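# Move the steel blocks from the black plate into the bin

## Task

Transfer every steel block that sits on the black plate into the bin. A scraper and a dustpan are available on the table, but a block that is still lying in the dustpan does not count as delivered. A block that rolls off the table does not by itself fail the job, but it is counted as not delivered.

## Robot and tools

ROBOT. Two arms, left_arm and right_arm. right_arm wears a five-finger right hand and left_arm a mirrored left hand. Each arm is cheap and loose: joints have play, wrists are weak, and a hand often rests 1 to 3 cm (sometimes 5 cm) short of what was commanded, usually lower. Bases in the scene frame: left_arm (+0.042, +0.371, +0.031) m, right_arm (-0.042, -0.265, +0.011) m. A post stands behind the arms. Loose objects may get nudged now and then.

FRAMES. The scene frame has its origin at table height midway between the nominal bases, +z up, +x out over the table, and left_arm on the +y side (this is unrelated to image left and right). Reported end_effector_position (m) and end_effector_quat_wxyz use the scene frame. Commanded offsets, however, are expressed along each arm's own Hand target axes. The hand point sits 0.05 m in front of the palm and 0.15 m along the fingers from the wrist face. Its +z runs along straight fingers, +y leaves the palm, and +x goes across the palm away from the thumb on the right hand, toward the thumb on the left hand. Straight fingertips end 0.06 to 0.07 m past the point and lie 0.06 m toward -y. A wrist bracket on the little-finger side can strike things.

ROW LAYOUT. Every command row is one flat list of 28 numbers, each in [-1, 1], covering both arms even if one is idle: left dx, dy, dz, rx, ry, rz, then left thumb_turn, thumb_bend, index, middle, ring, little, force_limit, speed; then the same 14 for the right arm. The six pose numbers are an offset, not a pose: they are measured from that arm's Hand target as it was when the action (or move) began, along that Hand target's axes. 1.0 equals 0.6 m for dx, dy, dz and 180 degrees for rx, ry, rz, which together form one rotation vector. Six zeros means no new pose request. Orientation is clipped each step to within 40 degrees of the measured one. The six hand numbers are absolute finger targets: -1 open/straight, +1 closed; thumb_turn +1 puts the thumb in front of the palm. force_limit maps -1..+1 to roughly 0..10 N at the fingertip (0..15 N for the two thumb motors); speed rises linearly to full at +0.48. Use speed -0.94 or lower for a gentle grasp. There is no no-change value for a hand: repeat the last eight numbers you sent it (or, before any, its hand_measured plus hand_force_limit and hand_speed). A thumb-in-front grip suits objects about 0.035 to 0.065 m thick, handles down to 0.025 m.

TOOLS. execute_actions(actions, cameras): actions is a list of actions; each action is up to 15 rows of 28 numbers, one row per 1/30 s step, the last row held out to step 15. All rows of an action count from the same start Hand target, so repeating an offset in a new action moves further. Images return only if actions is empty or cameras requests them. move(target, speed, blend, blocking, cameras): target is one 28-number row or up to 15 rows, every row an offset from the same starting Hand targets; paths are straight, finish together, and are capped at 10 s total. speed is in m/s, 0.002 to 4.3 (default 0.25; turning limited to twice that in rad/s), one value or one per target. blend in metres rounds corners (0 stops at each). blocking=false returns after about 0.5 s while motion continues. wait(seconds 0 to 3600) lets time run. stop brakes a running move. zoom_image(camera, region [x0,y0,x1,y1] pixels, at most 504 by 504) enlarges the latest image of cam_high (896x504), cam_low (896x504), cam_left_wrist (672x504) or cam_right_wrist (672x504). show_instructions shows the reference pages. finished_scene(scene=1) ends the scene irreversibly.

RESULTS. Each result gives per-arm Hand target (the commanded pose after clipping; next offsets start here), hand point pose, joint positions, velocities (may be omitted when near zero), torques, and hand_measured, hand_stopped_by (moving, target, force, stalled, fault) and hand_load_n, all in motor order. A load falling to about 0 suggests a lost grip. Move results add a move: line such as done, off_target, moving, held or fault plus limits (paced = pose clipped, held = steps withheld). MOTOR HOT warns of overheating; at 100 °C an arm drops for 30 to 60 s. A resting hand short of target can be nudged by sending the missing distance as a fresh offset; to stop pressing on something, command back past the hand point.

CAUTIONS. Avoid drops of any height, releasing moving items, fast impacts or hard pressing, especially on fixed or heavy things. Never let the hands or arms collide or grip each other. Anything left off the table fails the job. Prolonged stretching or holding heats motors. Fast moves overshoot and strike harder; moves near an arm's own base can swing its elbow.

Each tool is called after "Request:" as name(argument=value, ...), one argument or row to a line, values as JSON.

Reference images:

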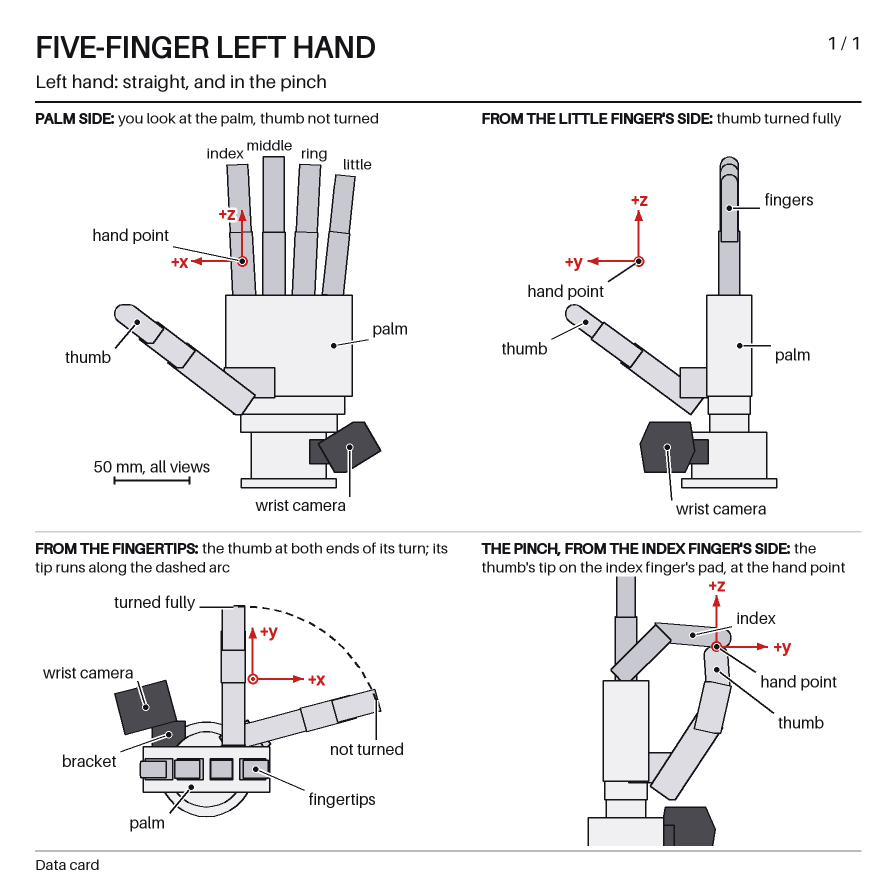

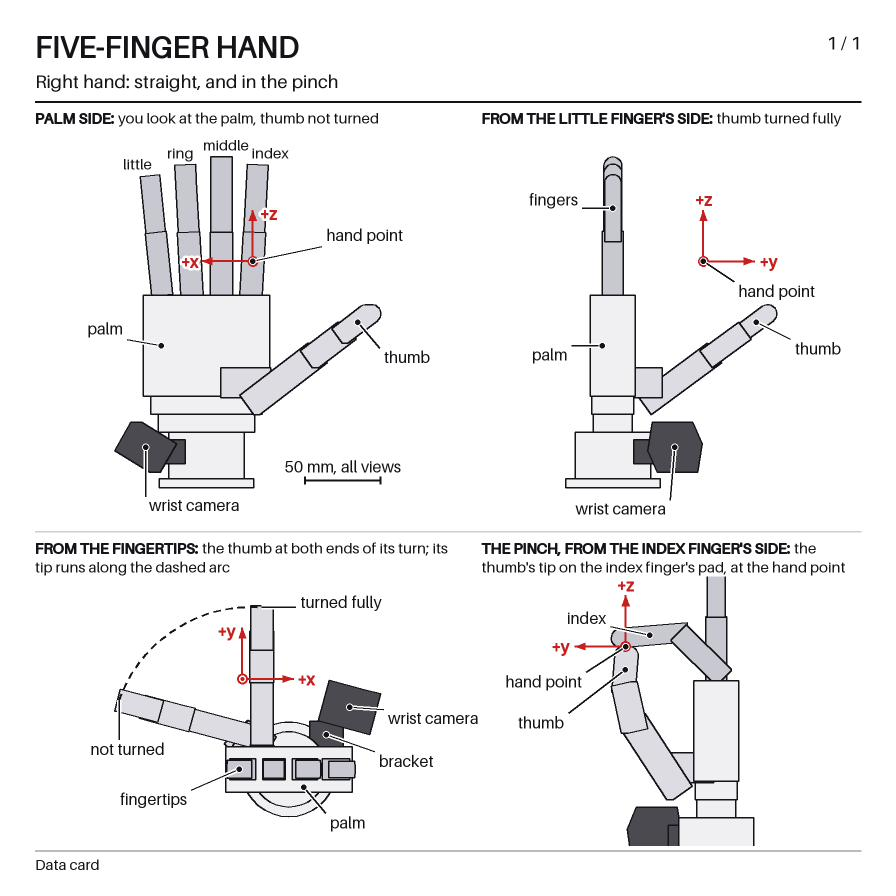

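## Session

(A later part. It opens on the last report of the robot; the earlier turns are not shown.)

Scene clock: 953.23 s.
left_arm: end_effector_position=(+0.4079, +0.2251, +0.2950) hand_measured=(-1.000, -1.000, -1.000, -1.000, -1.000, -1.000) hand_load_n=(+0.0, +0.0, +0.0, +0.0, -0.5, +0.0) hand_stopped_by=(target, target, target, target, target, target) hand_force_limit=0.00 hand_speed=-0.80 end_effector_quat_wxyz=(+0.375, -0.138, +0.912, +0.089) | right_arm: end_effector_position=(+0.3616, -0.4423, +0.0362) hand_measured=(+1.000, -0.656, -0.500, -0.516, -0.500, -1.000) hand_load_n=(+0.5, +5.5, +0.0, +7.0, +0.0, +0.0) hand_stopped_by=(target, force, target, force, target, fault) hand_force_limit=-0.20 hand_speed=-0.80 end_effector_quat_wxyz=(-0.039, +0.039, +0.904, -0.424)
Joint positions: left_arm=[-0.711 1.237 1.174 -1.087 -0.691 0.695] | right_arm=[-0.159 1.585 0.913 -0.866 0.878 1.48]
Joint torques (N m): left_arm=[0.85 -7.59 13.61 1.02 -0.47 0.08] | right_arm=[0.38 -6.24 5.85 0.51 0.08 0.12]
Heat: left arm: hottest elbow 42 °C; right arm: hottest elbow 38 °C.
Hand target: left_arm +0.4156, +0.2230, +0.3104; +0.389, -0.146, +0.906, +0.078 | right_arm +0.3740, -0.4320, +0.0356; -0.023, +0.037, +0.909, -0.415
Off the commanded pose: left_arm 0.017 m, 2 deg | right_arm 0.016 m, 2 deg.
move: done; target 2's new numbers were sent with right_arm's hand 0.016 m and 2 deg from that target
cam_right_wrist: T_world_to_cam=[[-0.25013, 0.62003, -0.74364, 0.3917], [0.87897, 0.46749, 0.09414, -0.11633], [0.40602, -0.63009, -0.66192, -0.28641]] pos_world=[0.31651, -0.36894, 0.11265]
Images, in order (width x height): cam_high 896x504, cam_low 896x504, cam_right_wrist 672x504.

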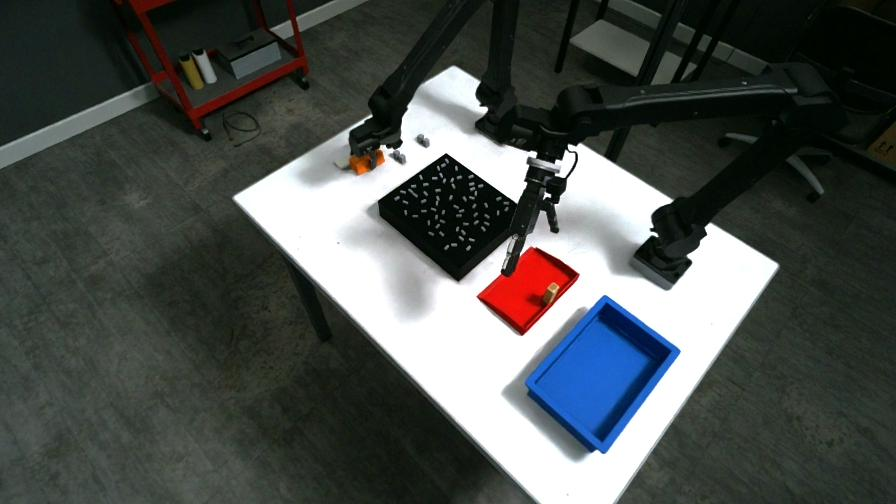

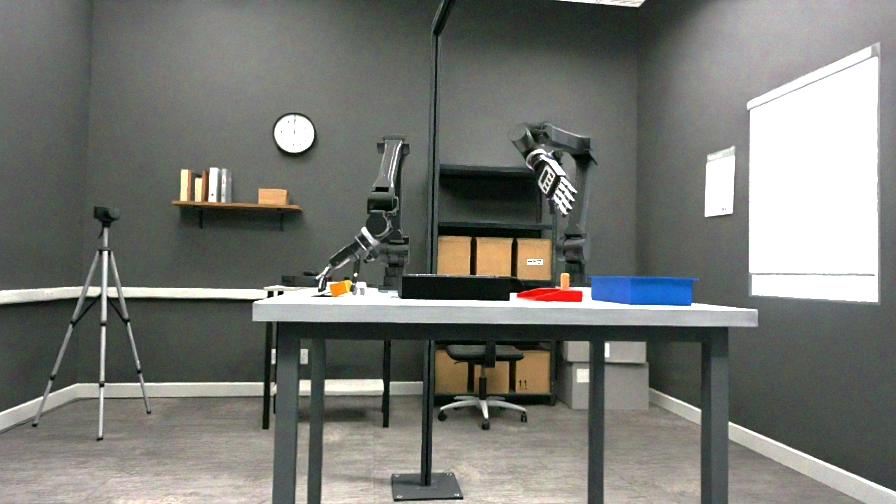

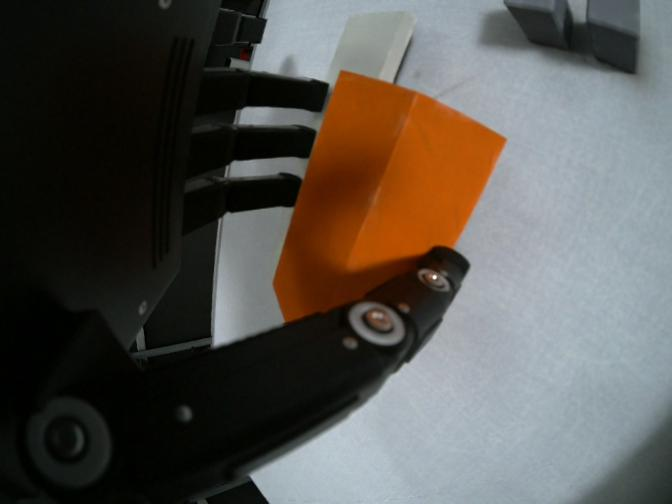

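Request:
move(
  target=[
    [0,0,0,0,0,0,-1,-1,-1,-1,-1,-1,0,-0.8, 0,0,0,0,0,0,1,-0.66,-0.5,-0.6,-0.5,-1,-0.3,-0.7],
    [0,0,0,0,0,0,-1,-1,-1,-1,-1,-1,0,-0.8, 0,0,0,0,0,0,1,-0.66,-0.15,-0.2,-0.15,-1,-0.3,-0.8],
  ],
  speed=0.05,
  cameras=["cam_right_wrist","cam_high","cam_low"],
)

Request:
zoom_image(
  camera="cam_low",
  region=[300, 225, 400, 305],
)

Scene clock: 972.17 s.
left_arm: end_effector_position=(+0.4079, +0.2251, +0.2950) hand_measured=(-1.000, -1.000, -1.000, -1.000, -1.000, -1.000) hand_load_n=(+0.0, +0.0, +0.0, +0.0, +0.0, +0.0) hand_stopped_by=(target, target, target, target, target, target) hand_force_limit=0.00 hand_speed=-0.80 end_effector_quat_wxyz=(+0.375, -0.138, +0.912, +0.089) | right_arm: end_effector_position=(+0.3618, -0.4414, +0.0360) hand_measured=(+1.000, -0.660, -0.466, -0.548, -0.410, -1.000) hand_load_n=(+1.0, +3.0, +0.5, +0.5, +3.5, +0.0) hand_stopped_by=(target, target, force, force, force, fault) hand_force_limit=-0.30 hand_speed=-0.80 end_effector_quat_wxyz=(-0.039, +0.038, +0.905, -0.423)
Joint positions: left_arm=[-0.711 1.237 1.174 -1.087 -0.691 0.695] | right_arm=[-0.158 1.585 0.913 -0.866 0.877 1.479]
Joint torques (N m): left_arm=[0.79 -7.53 13.61 1.07 -0.47 0.1] | right_arm=[0.5 -6.24 5.86 0.5 0.08 0.09]
Heat: left arm: hottest elbow 42 °C; right arm: hottest elbow 36 °C.
Hand target: left_arm +0.4156, +0.2230, +0.3104; +0.389, -0.146, +0.906, +0.078 | right_arm +0.3740, -0.4320, +0.0356; -0.023, +0.037, +0.909, -0.415
Off the commanded pose: left_arm 0.017 m, 2 deg | right_arm 0.015 m, 2 deg.
move: done; target 2's new numbers were sent with right_arm's hand 0.014 m and 2 deg from that target
cam_right_wrist: T_world_to_cam=[[-0.25236, 0.62062, -0.74239, 0.392], [0.87787, 0.46955, 0.09413, -0.11563], [0.40701, -0.62797, -0.66332, -0.28545]] pos_world=[0.31661, -0.36825, 0.11256]
Images, in order (width x height): cam_high 896x504, cam_low 896x504, cam_right_wrist 672x504.

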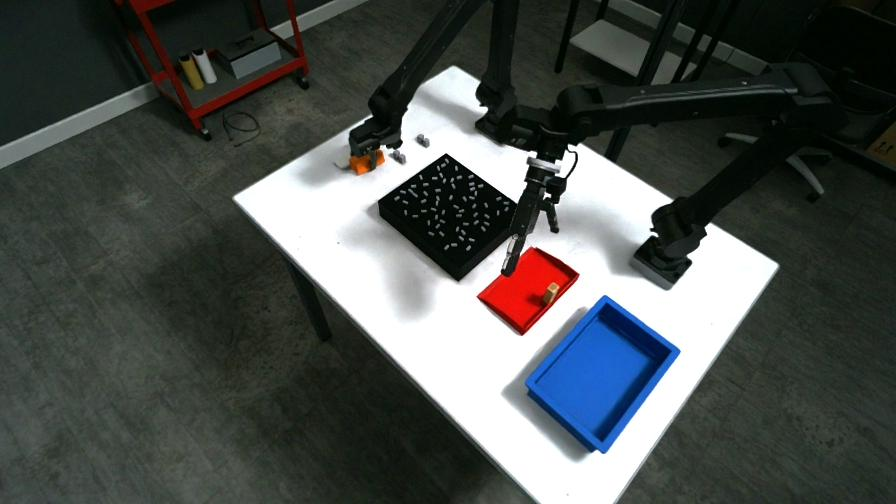

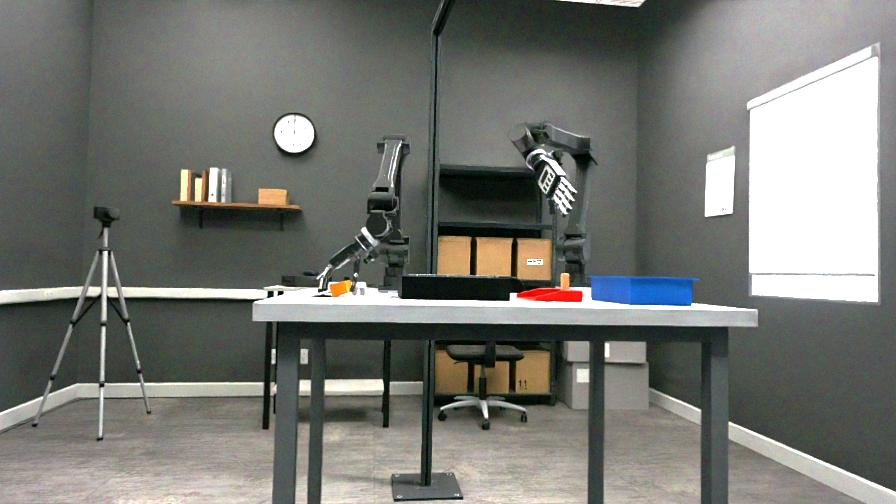

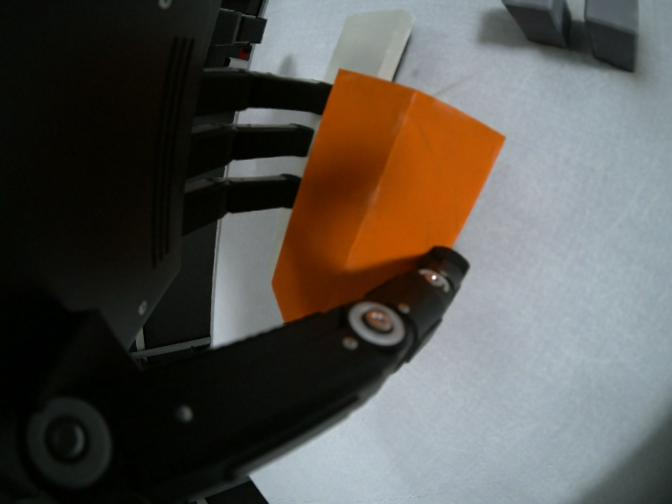

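Scaled by 5.040.

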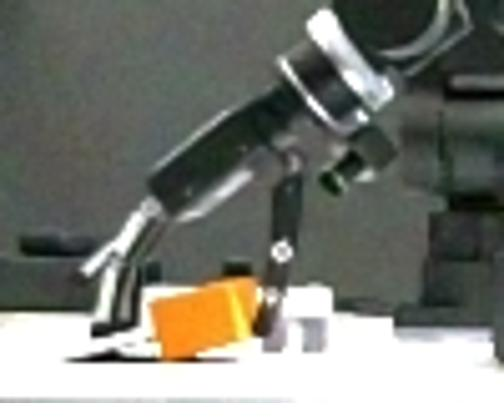

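Request:
move(
  target=[
    [0,0,0,0,0,0,-1,-1,-1,-1,-1,-1,0,-0.8, -0.001,0,0,0,0,0,1,-0.7,-0.65,-0.65,-0.65,-1,0,-0.4],
    [0,0,0,0,0,0,-1,-1,-1,-1,-1,-1,0,-0.8, -0.02,-0.0478,-0.0327,0,0,0,1,-0.7,-0.65,-0.65,-0.65,-1,0,-0.4],
  ],
  speed=0.05,
  cameras=["cam_right_wrist"],
)

Scene clock: 989.80 s.
left_arm: end_effector_position=(+0.4079, +0.2251, +0.2950) hand_measured=(-1.000, -1.000, -1.000, -1.000, -1.000, -1.000) hand_load_n=(+0.0, +0.0, +0.0, +0.0, +0.0, +0.5) hand_stopped_by=(target, target, target, target, target, target) hand_force_limit=0.00 hand_speed=-0.80 end_effector_quat_wxyz=(+0.375, -0.138, +0.912, +0.089) | right_arm: end_effector_position=(+0.3642, -0.4387, +0.0461) hand_measured=(+1.000, -0.700, -0.650, -0.650, -0.650, -1.000) hand_load_n=(+0.0, +0.0, +0.0, +0.0, +0.0, +0.0) hand_stopped_by=(target, target, target, target, target, fault) hand_force_limit=0.00 hand_speed=-0.40 end_effector_quat_wxyz=(-0.051, +0.034, +0.909, -0.412)
Joint positions: left_arm=[-0.711 1.237 1.174 -1.087 -0.691 0.695] | right_arm=[-0.159 1.583 0.954 -0.94 0.855 1.484]
Joint torques (N m): left_arm=[0.79 -7.41 13.59 1.05 -0.46 0.09] | right_arm=[-0.15 -8.35 8.5 -0.27 0.45 -0.02]
Heat: left arm: hottest elbow 42 °C; right arm: hottest elbow 36 °C.
Hand target: left_arm +0.4156, +0.2230, +0.3104; +0.389, -0.146, +0.906, +0.078 | right_arm +0.3860, -0.4370, +0.0700; -0.023, +0.037, +0.909, -0.415
Off the commanded pose: left_arm 0.017 m, 2 deg | right_arm 0.032 m, 3 deg.
move: off_target (right_arm)
cam_right_wrist: T_world_to_cam=[[-0.26689, 0.64044, -0.72014, 0.4114], [0.88188, 0.46366, 0.08552, -0.12362], [0.38867, -0.61225, -0.68854, -0.26336]] pos_world=[0.32117, -0.3674, 0.1255]

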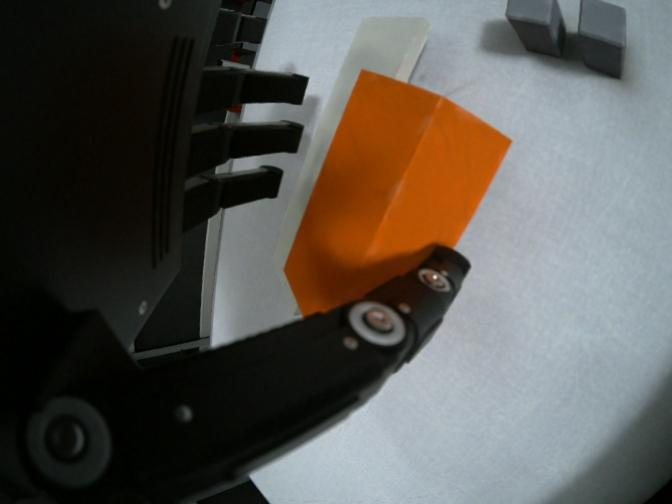

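Request:
move(
  target=[
    [0,0,0,0,0,0,-1,-1,-1,-1,-1,-1,0,-0.8, 0,0,0,0,0,0,1,-0.7,-0.2,-0.25,-0.2,-1,-0.4,-0.75],
  ],
  speed=0.05,
  cameras=["cam_right_wrist","cam_low","cam_high"],
)

Request:
zoom_image(
  camera="cam_low",
  region=[300, 225, 400, 305],
)

Scene clock: 994.17 s.
left_arm: end_effector_position=(+0.4079, +0.2251, +0.2950) hand_measured=(-1.000, -1.000, -1.000, -1.000, -1.000, -1.000) hand_load_n=(+0.0, +0.0, +0.0, +0.0, +0.0, +0.0) hand_stopped_by=(target, target, target, target, target, target) hand_force_limit=0.00 hand_speed=-0.80 end_effector_quat_wxyz=(+0.375, -0.138, +0.912, +0.089) | right_arm: end_effector_position=(+0.3650, -0.4389, +0.0472) hand_measured=(+1.000, -0.700, -0.200, -0.250, -0.200, -1.000) hand_load_n=(+0.0, +0.0, +0.0, +0.5, +0.0, +0.0) hand_stopped_by=(target, target, target, target, target, fault) hand_force_limit=-0.40 hand_speed=-0.75 end_effector_quat_wxyz=(-0.049, +0.035, +0.909, -0.412)
Joint positions: left_arm=[-0.711 1.237 1.174 -1.087 -0.691 0.695] | right_arm=[-0.159 1.582 0.956 -0.94 0.855 1.484]
Joint torques (N m): left_arm=[0.79 -7.36 13.56 1.09 -0.47 0.1] | right_arm=[-0.26 -8.35 8.39 -0.27 0.46 -0.03]
Heat: left arm: hottest elbow 42 °C; right arm: hottest elbow 36 °C.
Hand target: left_arm +0.4156, +0.2230, +0.3104; +0.389, -0.146, +0.906, +0.078 | right_arm +0.3860, -0.4370, +0.0700; -0.023, +0.037, +0.909, -0.415
Off the commanded pose: left_arm 0.017 m, 2 deg | right_arm 0.031 m, 3 deg.
move: done
cam_right_wrist: T_world_to_cam=[[-0.26464, 0.64006, -0.72131, 0.41162], [0.88163, 0.46366, 0.08798, -0.12441], [0.39076, -0.61264, -0.687, -0.26397]] pos_world=[0.32176, -0.3675, 0.1265]
Images, in order (width x height): cam_high 896x504, cam_low 896x504, cam_right_wrist 672x504.

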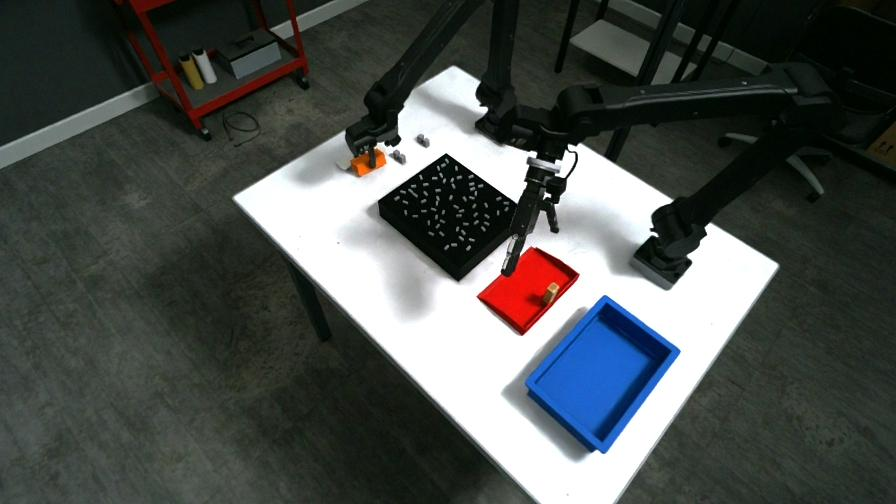

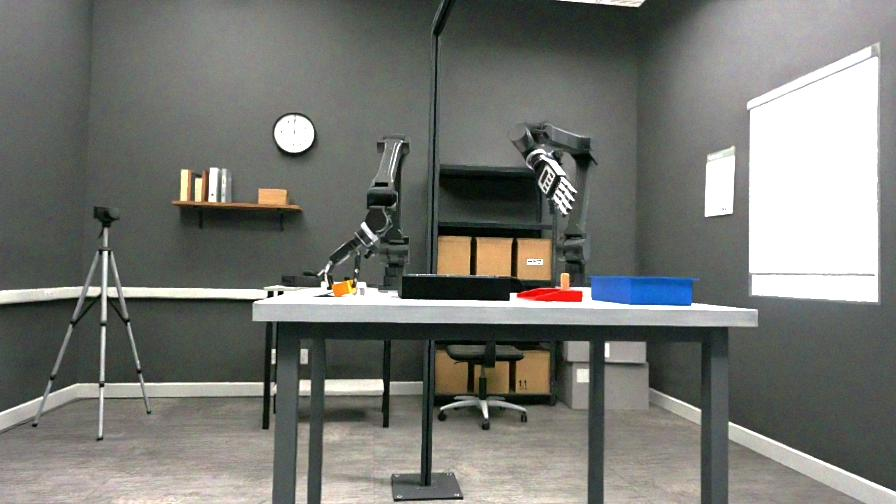

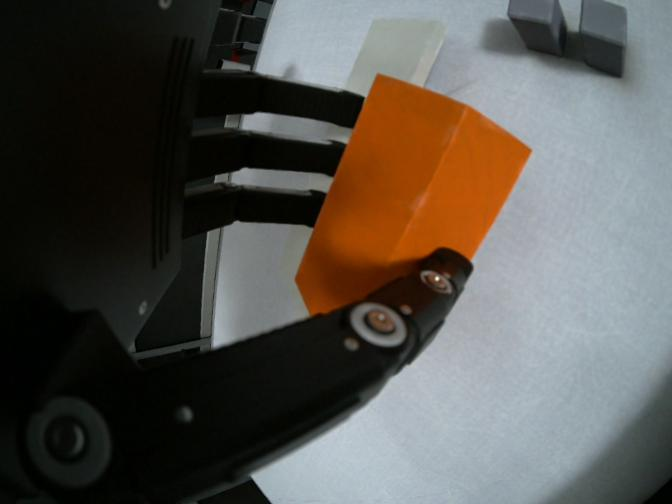

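Scaled by 5.040.

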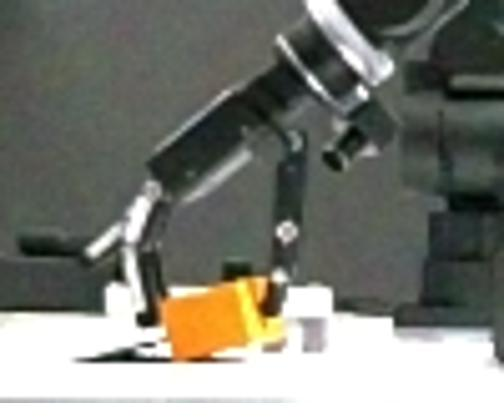

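Request:
move(
  target=[
    [0,0,0,0,0,0,-1,-1,-1,-1,-1,-1,0,-0.8, 0,0,0,0,0,0,1,0.1,-0.2,-0.25,-0.2,-1,-0.1,-0.8],
  ],
  speed=0.05,
  cameras=["cam_right_wrist","cam_low","cam_high"],
)

Request:
zoom_image(
  camera="cam_low",
  region=[300, 225, 400, 305],
)

Scene clock: 998.50 s.
left_arm: end_effector_position=(+0.4079, +0.2251, +0.2950) hand_measured=(-1.000, -1.000, -1.000, -1.000, -1.000, -1.000) hand_load_n=(+0.0, +0.0, +0.0, +0.0, +0.0, +0.0) hand_stopped_by=(target, target, target, target, target, target) hand_force_limit=0.00 hand_speed=-0.80 end_effector_quat_wxyz=(+0.375, -0.138, +0.912, +0.089) | right_arm: end_effector_position=(+0.3681, -0.4347, +0.0507) hand_measured=(+1.000, -0.532, -0.200, -0.250, -0.200, -1.000) hand_load_n=(+0.5, +6.5, +2.0, +3.5, +0.0, +0.0) hand_stopped_by=(target, force, target, target, target, fault) hand_force_limit=-0.10 hand_speed=-0.80 end_effector_quat_wxyz=(-0.044, +0.032, +0.909, -0.412)
Joint positions: left_arm=[-0.711 1.237 1.174 -1.087 -0.691 0.695] | right_arm=[-0.148 1.575 0.959 -0.943 0.855 1.484]
Joint torques (N m): left_arm=[0.67 -7.18 13.6 1.02 -0.47 0.09] | right_arm=[-0.15 -7.88 8.2 -0.16 0.45 -0.03]
Heat: left arm: hottest elbow 42 °C; right arm: hottest elbow 37 °C.
Hand target: left_arm +0.4156, +0.2230, +0.3104; +0.389, -0.146, +0.906, +0.078 | right_arm +0.3860, -0.4370, +0.0700; -0.023, +0.037, +0.909, -0.415
Off the commanded pose: left_arm 0.017 m, 2 deg | right_arm 0.026 m, 3 deg.
move: done
cam_right_wrist: T_world_to_cam=[[-0.26716, 0.63658, -0.72346, 0.41175], [0.87606, 0.47319, 0.09285, -0.12345], [0.40144, -0.60899, -0.68409, -0.26275]] pos_world=[0.32363, -0.3637, 0.1296]
Images, in order (width x height): cam_high 896x504, cam_low 896x504, cam_right_wrist 672x504.

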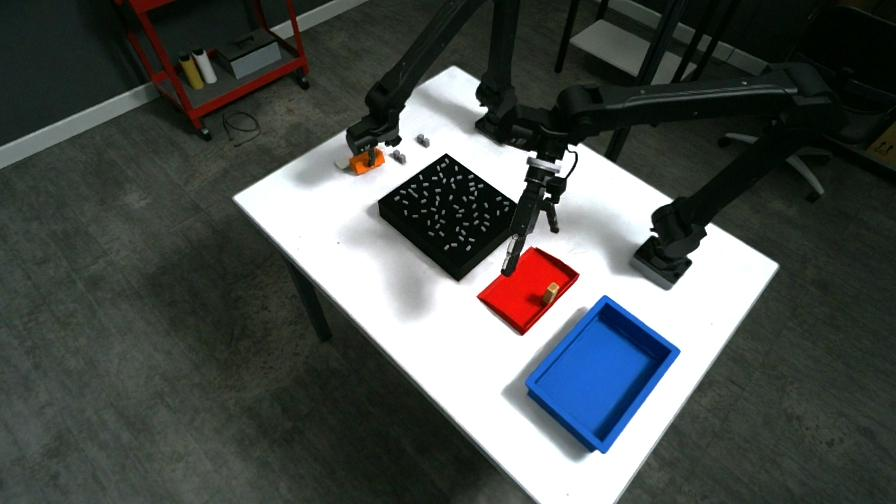

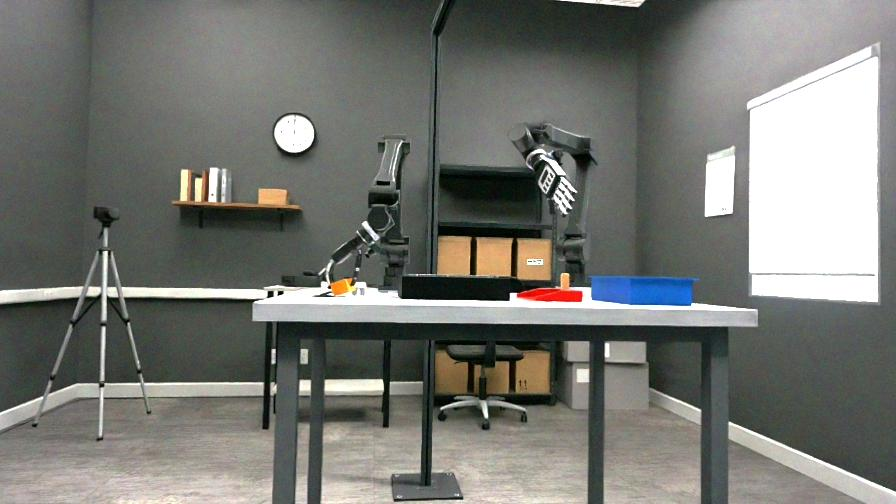

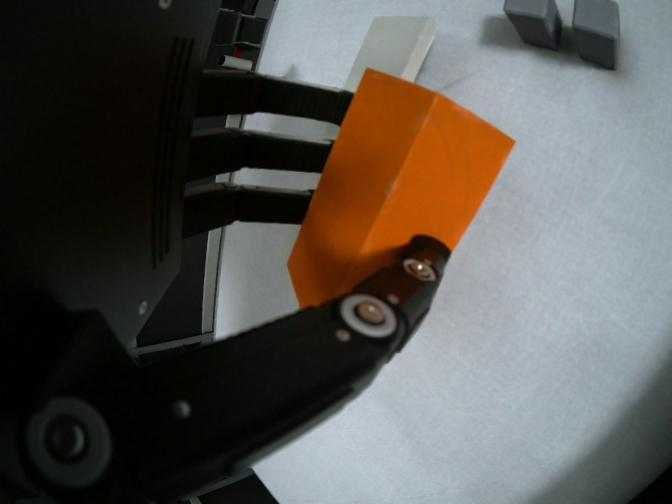

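Scaled by 5.040.

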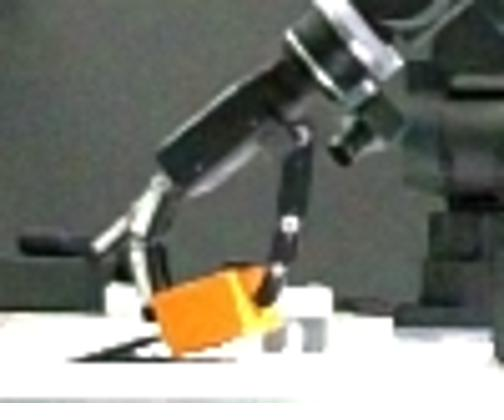

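Request:
move(
  target=[
    [0,0,0,0,0,0,-1,-1,-1,-1,-1,-1,0,-0.8, 0.0137,0.0313,0.0188,0,0,0,1,-0.68,-0.3,-0.35,-0.3,-1,0,-0.4],
    [0,0,0,0,0,0,-1,-1,-1,-1,-1,-1,0,-0.8, 0.0137,0.0313,0.0188,0,0,0,1,-0.68,-0.2,-0.25,-0.2,-1,0,-0.7],
  ],
  speed=0.04,
  cameras=["cam_right_wrist","cam_low","cam_high"],
)

Request:
zoom_image(
  camera="cam_low",
  region=[300, 225, 400, 305],
)

Scene clock: 1006.43 s.
left_arm: end_effector_position=(+0.4079, +0.2251, +0.2950) hand_measured=(-1.000, -1.000, -1.000, -1.000, -1.000, -1.000) hand_load_n=(+0.0, +0.0, +0.0, +0.5, +0.5, +0.0) hand_stopped_by=(target, target, target, target, target, target) hand_force_limit=0.00 hand_speed=-0.80 end_effector_quat_wxyz=(+0.375, -0.138, +0.912, +0.089) | right_arm: end_effector_position=(+0.3694, -0.4385, +0.0473) hand_measured=(+1.000, -0.680, -0.200, -0.250, -0.200, -1.000) hand_load_n=(+0.5, +2.5, +0.0, +2.5, +0.0, +0.0) hand_stopped_by=(target, target, target, target, target, fault) hand_force_limit=0.00 hand_speed=-0.70 end_effector_quat_wxyz=(-0.035, +0.040, +0.909, -0.414)
Joint positions: left_arm=[-0.711 1.237 1.174 -1.087 -0.691 0.695] | right_arm=[-0.156 1.575 0.945 -0.906 0.857 1.484]
Joint torques (N m): left_arm=[0.73 -7.53 13.55 1.02 -0.46 0.09] | right_arm=[0.38 -6.65 5.53 0.57 0.43 0.09]
Heat: left arm: hottest elbow 42 °C; right arm: hottest elbow 37 °C.
Hand target: left_arm +0.4156, +0.2230, +0.3104; +0.389, -0.146, +0.906, +0.078 | right_arm +0.3779, -0.4325, +0.0485; -0.023, +0.037, +0.909, -0.415
Off the commanded pose: left_arm 0.017 m, 2 deg | right_arm 0.010 m, 1 deg.
move: done
cam_right_wrist: T_world_to_cam=[[-0.24585, 0.63482, -0.7325, 0.40388], [0.8774, 0.46693, 0.11018, -0.12642], [0.41198, -0.61561, -0.67179, -0.27521]] pos_world=[0.32359, -0.36679, 0.12488]
Images, in order (width x height): cam_high 896x504, cam_low 896x504, cam_right_wrist 672x504.

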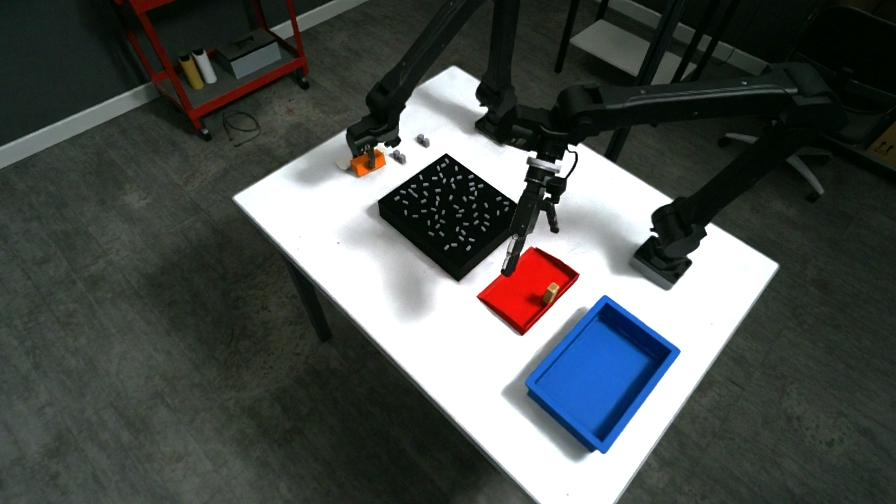

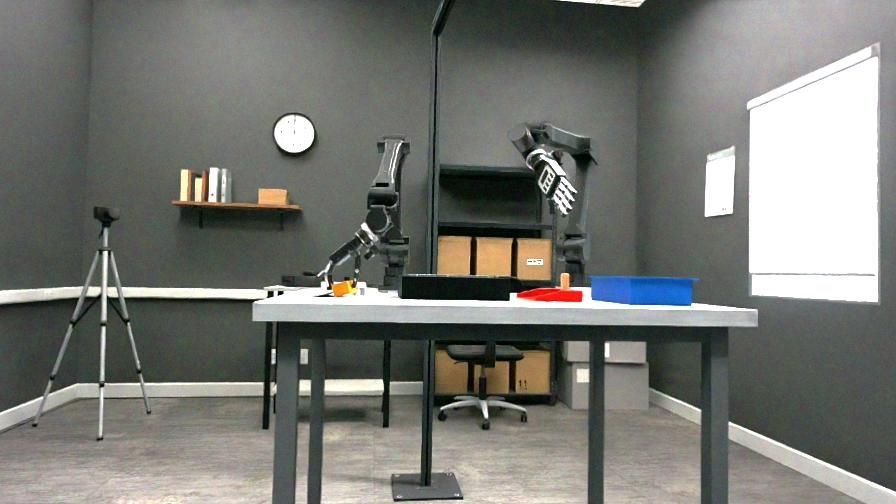

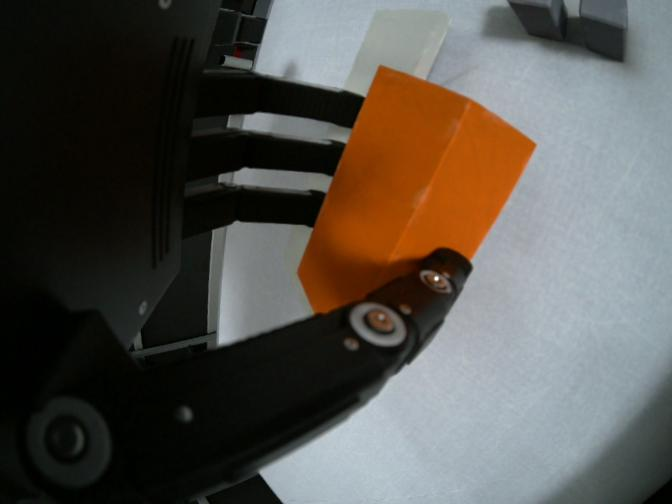

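Scaled by 5.040.

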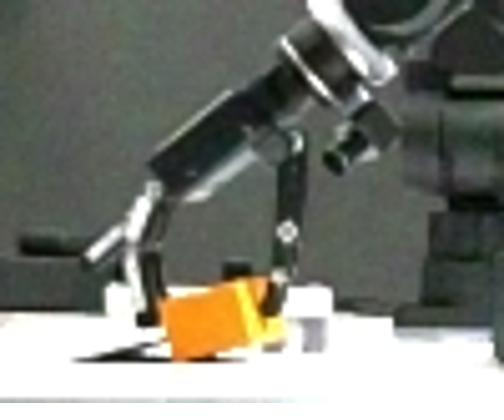

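Request:
move(
  target=[
    [0,0,0,0,0,0,-1,-1,-1,-1,-1,-1,0,-0.8, 0,0.003,0.003,0,0,0,1,0.1,-0.16,-0.25,-0.16,-1,-0.05,-0.85],
  ],
  speed=0.05,
  cameras=["cam_right_wrist","cam_low","cam_high"],
)

Request:
zoom_image(
  camera="cam_low",
  region=[300, 225, 400, 305],
)

Scene clock: 1010.80 s.
left_arm: end_effector_position=(+0.4079, +0.2251, +0.2950) hand_measured=(-1.000, -1.000, -1.000, -1.000, -1.000, -1.000) hand_load_n=(+0.0, +0.0, +0.0, +0.0, +0.0, +0.0) hand_stopped_by=(target, target, target, target, target, target) hand_force_limit=0.00 hand_speed=-0.80 end_effector_quat_wxyz=(+0.375, -0.138, +0.912, +0.089) | right_arm: end_effector_position=(+0.3694, -0.4357, +0.0470) hand_measured=(+1.000, -0.620, -0.160, -0.250, -0.160, -1.000) hand_load_n=(+1.0, +6.0, +0.0, +5.0, +0.0, +0.0) hand_stopped_by=(target, force, target, target, target, fault) hand_force_limit=-0.05 hand_speed=-0.85 end_effector_quat_wxyz=(-0.036, +0.033, +0.907, -0.418)
Joint positions: left_arm=[-0.711 1.237 1.174 -1.087 -0.691 0.695] | right_arm=[-0.147 1.575 0.942 -0.905 0.864 1.479]
Joint torques (N m): left_arm=[0.91 -7.41 13.65 1.03 -0.47 0.09] | right_arm=[0.32 -6.42 5.44 0.76 0.28 0.09]
Heat: left arm: hottest elbow 42 °C; right arm: hottest elbow 37 °C.
Hand target: left_arm +0.4156, +0.2230, +0.3104; +0.389, -0.146, +0.906, +0.078 | right_arm +0.3778, -0.4327, +0.0460; -0.023, +0.037, +0.909, -0.415
Off the commanded pose: left_arm 0.017 m, 2 deg | right_arm 0.009 m, 2 deg.
move: done
cam_right_wrist: T_world_to_cam=[[-0.25788, 0.62676, -0.73531, 0.40301], [0.87243, 0.47808, 0.10154, -0.12062], [0.41518, -0.61532, -0.67008, -0.2749]] pos_world=[0.32329, -0.36408, 0.12437]
Images, in order (width x height): cam_high 896x504, cam_low 896x504, cam_right_wrist 672x504.

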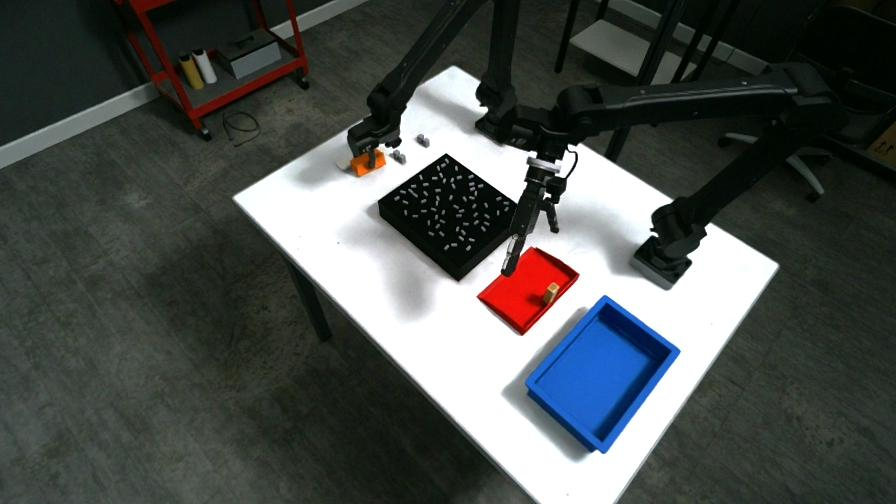

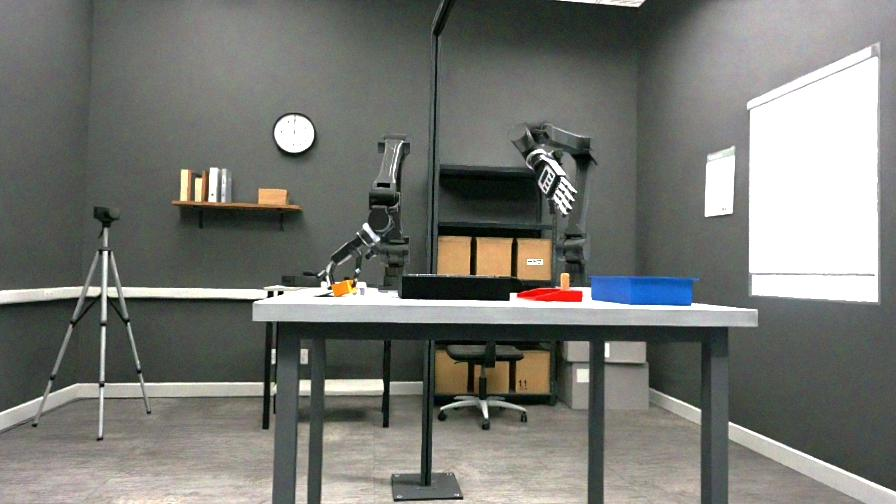

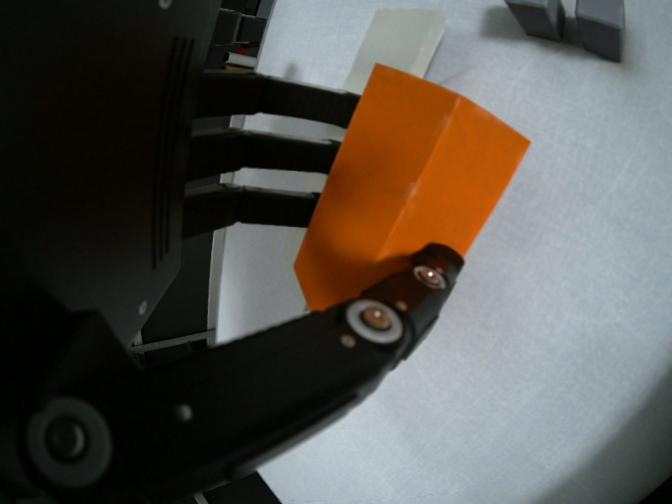

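Scaled by 5.040.

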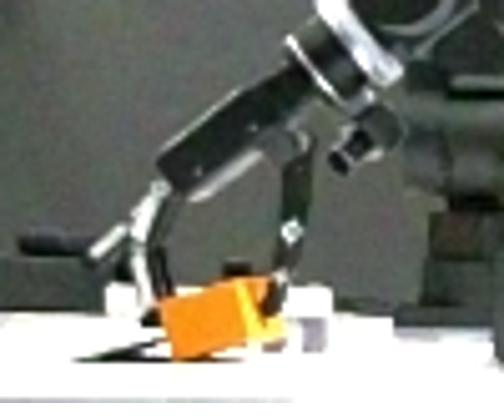

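Request:
move(
  target=[
    [0,0,0,0,0,0,-1,-1,-1,-1,-1,-1,0,-0.8, 0,0,0,0,0,0,1,0.1,0.0,-0.25,0.0,-1,-0.4,-0.85],
  ],
  speed=0.05,
  cameras=["cam_right_wrist"],
)

Scene clock: 1014.37 s.
left_arm: end_effector_position=(+0.4079, +0.2251, +0.2950) hand_measured=(-1.000, -1.000, -1.000, -1.000, -1.000, -1.000) hand_load_n=(+0.0, +0.0, +0.0, +0.0, +0.0, +0.0) hand_stopped_by=(target, target, target, target, target, target) hand_force_limit=0.00 hand_speed=-0.80 end_effector_quat_wxyz=(+0.375, -0.138, +0.912, +0.089) | right_arm: end_effector_position=(+0.3694, -0.4361, +0.0469) hand_measured=(+1.000, -0.620, -0.122, -0.250, -0.066, -1.000) hand_load_n=(+1.5, +10.0, +3.5, +1.5, +6.0, +0.0) hand_stopped_by=(target, force, force, target, force, fault) hand_force_limit=-0.40 hand_speed=-0.85 end_effector_quat_wxyz=(-0.036, +0.033, +0.908, -0.417)
Joint positions: left_arm=[-0.711 1.237 1.174 -1.087 -0.691 0.695] | right_arm=[-0.148 1.575 0.942 -0.903 0.863 1.477]
Joint torques (N m): left_arm=[0.73 -7.41 13.59 1.03 -0.48 0.1] | right_arm=[0.26 -6.3 5.42 0.69 0.27 0.09]
Heat: left arm: hottest elbow 42 °C; right arm: hottest elbow 37 °C.
Hand target: left_arm +0.4156, +0.2230, +0.3104; +0.389, -0.146, +0.906, +0.078 | right_arm +0.3778, -0.4327, +0.0460; -0.023, +0.037, +0.909, -0.415
Off the commanded pose: left_arm 0.017 m, 2 deg | right_arm 0.009 m, 2 deg.
move: done
cam_right_wrist: T_world_to_cam=[[-0.25721, 0.62795, -0.73452, 0.40331], [0.87258, 0.47755, 0.10271, -0.1208], [0.41527, -0.61451, -0.67076, -0.27487]] pos_world=[0.32329, -0.36448, 0.12428]

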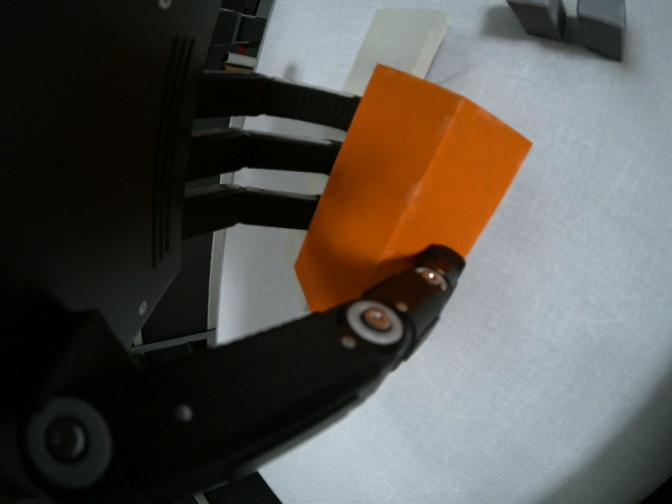

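Request:
move(
  target=[
    [0,0,0,0,0,0,-1,-1,-1,-1,-1,-1,0,-0.8, 0.0008,-0.0567,-0.0492,0,0,0,1,0.1,0.0,-0.25,0.0,-1,-0.4,-0.85],
  ],
  speed=0.04,
  cameras=["cam_right_wrist","cam_low","cam_high"],
)

Request:
zoom_image(
  camera="cam_low",
  region=[300, 225, 400, 305],
)

Scene clock: 1021.53 s.
left_arm: end_effector_position=(+0.4079, +0.2251, +0.2950) hand_measured=(-1.000, -1.000, -1.000, -1.000, -1.000, -1.000) hand_load_n=(+0.0, +0.0, +0.0, +0.0, +0.0, +0.0) hand_stopped_by=(target, target, target, target, target, target) hand_force_limit=0.00 hand_speed=-0.80 end_effector_quat_wxyz=(+0.375, -0.138, +0.912, +0.089) | right_arm: end_effector_position=(+0.3542, -0.4362, +0.0652) hand_measured=(+1.000, -0.620, -0.122, -0.250, -0.066, -1.000) hand_load_n=(+1.0, +9.0, +4.0, +1.5, +7.0, +0.0) hand_stopped_by=(target, force, force, target, force, fault) hand_force_limit=-0.40 hand_speed=-0.85 end_effector_quat_wxyz=(-0.056, +0.031, +0.910, -0.410)
Joint positions: left_arm=[-0.711 1.237 1.174 -1.087 -0.691 0.695] | right_arm=[-0.158 1.534 0.957 -1.004 0.854 1.484]
Joint torques (N m): left_arm=[0.85 -7.3 13.6 1.06 -0.47 0.1] | right_arm=[0.5 -8.12 8.99 -0.27 0.52 0.08]
Heat: left arm: hottest elbow 42 °C; right arm: hottest elbow 37 °C.
Hand target: left_arm +0.4156, +0.2230, +0.3104; +0.389, -0.146, +0.906, +0.078 | right_arm +0.3778, -0.4326, +0.0910; -0.023, +0.037, +0.909, -0.415
Off the commanded pose: left_arm 0.017 m, 2 deg | right_arm 0.035 m, 4 deg.
move: off_target (right_arm)
cam_right_wrist: T_world_to_cam=[[-0.27632, 0.64256, -0.71468, 0.42473], [0.88215, 0.46468, 0.07672, -0.11666], [0.3814, -0.60925, -0.69523, -0.24047]] pos_world=[0.31199, -0.36521, 0.14531]
Images, in order (width x height): cam_high 896x504, cam_low 896x504, cam_right_wrist 672x504.

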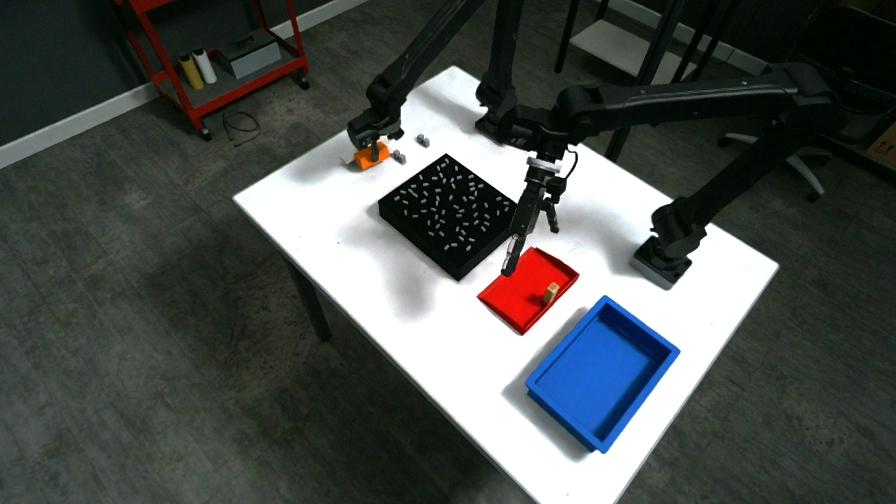

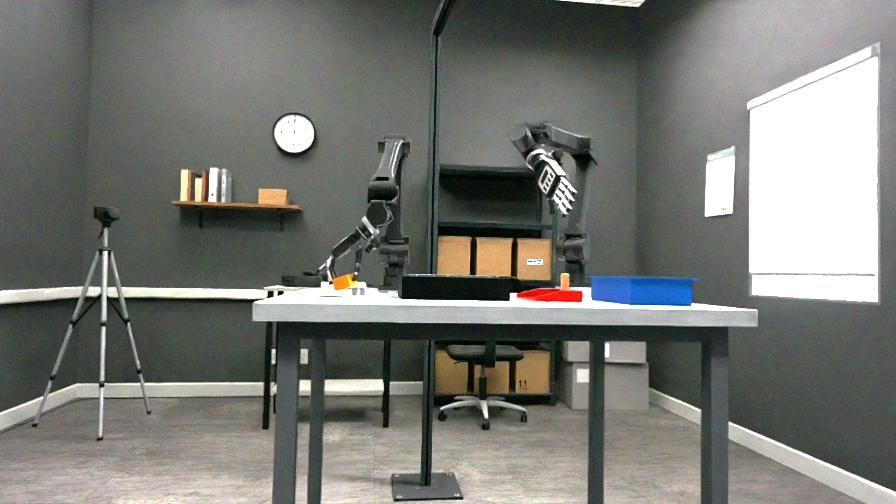

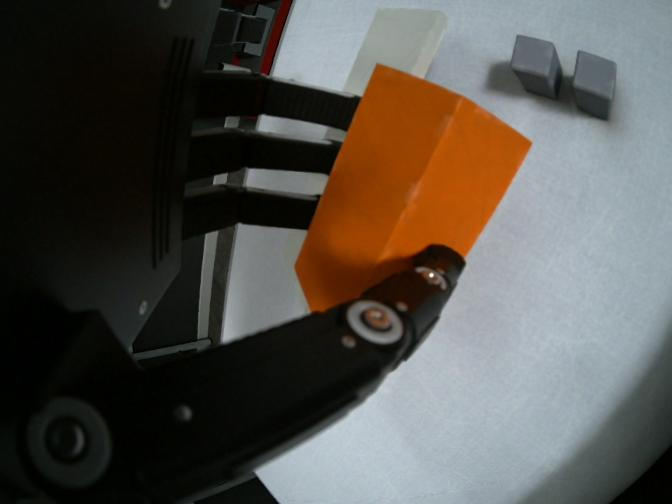

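Scaled by 5.040.

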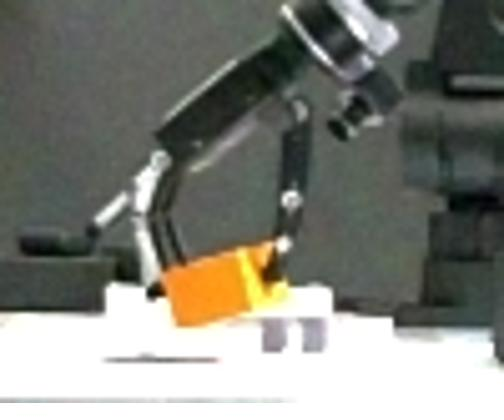

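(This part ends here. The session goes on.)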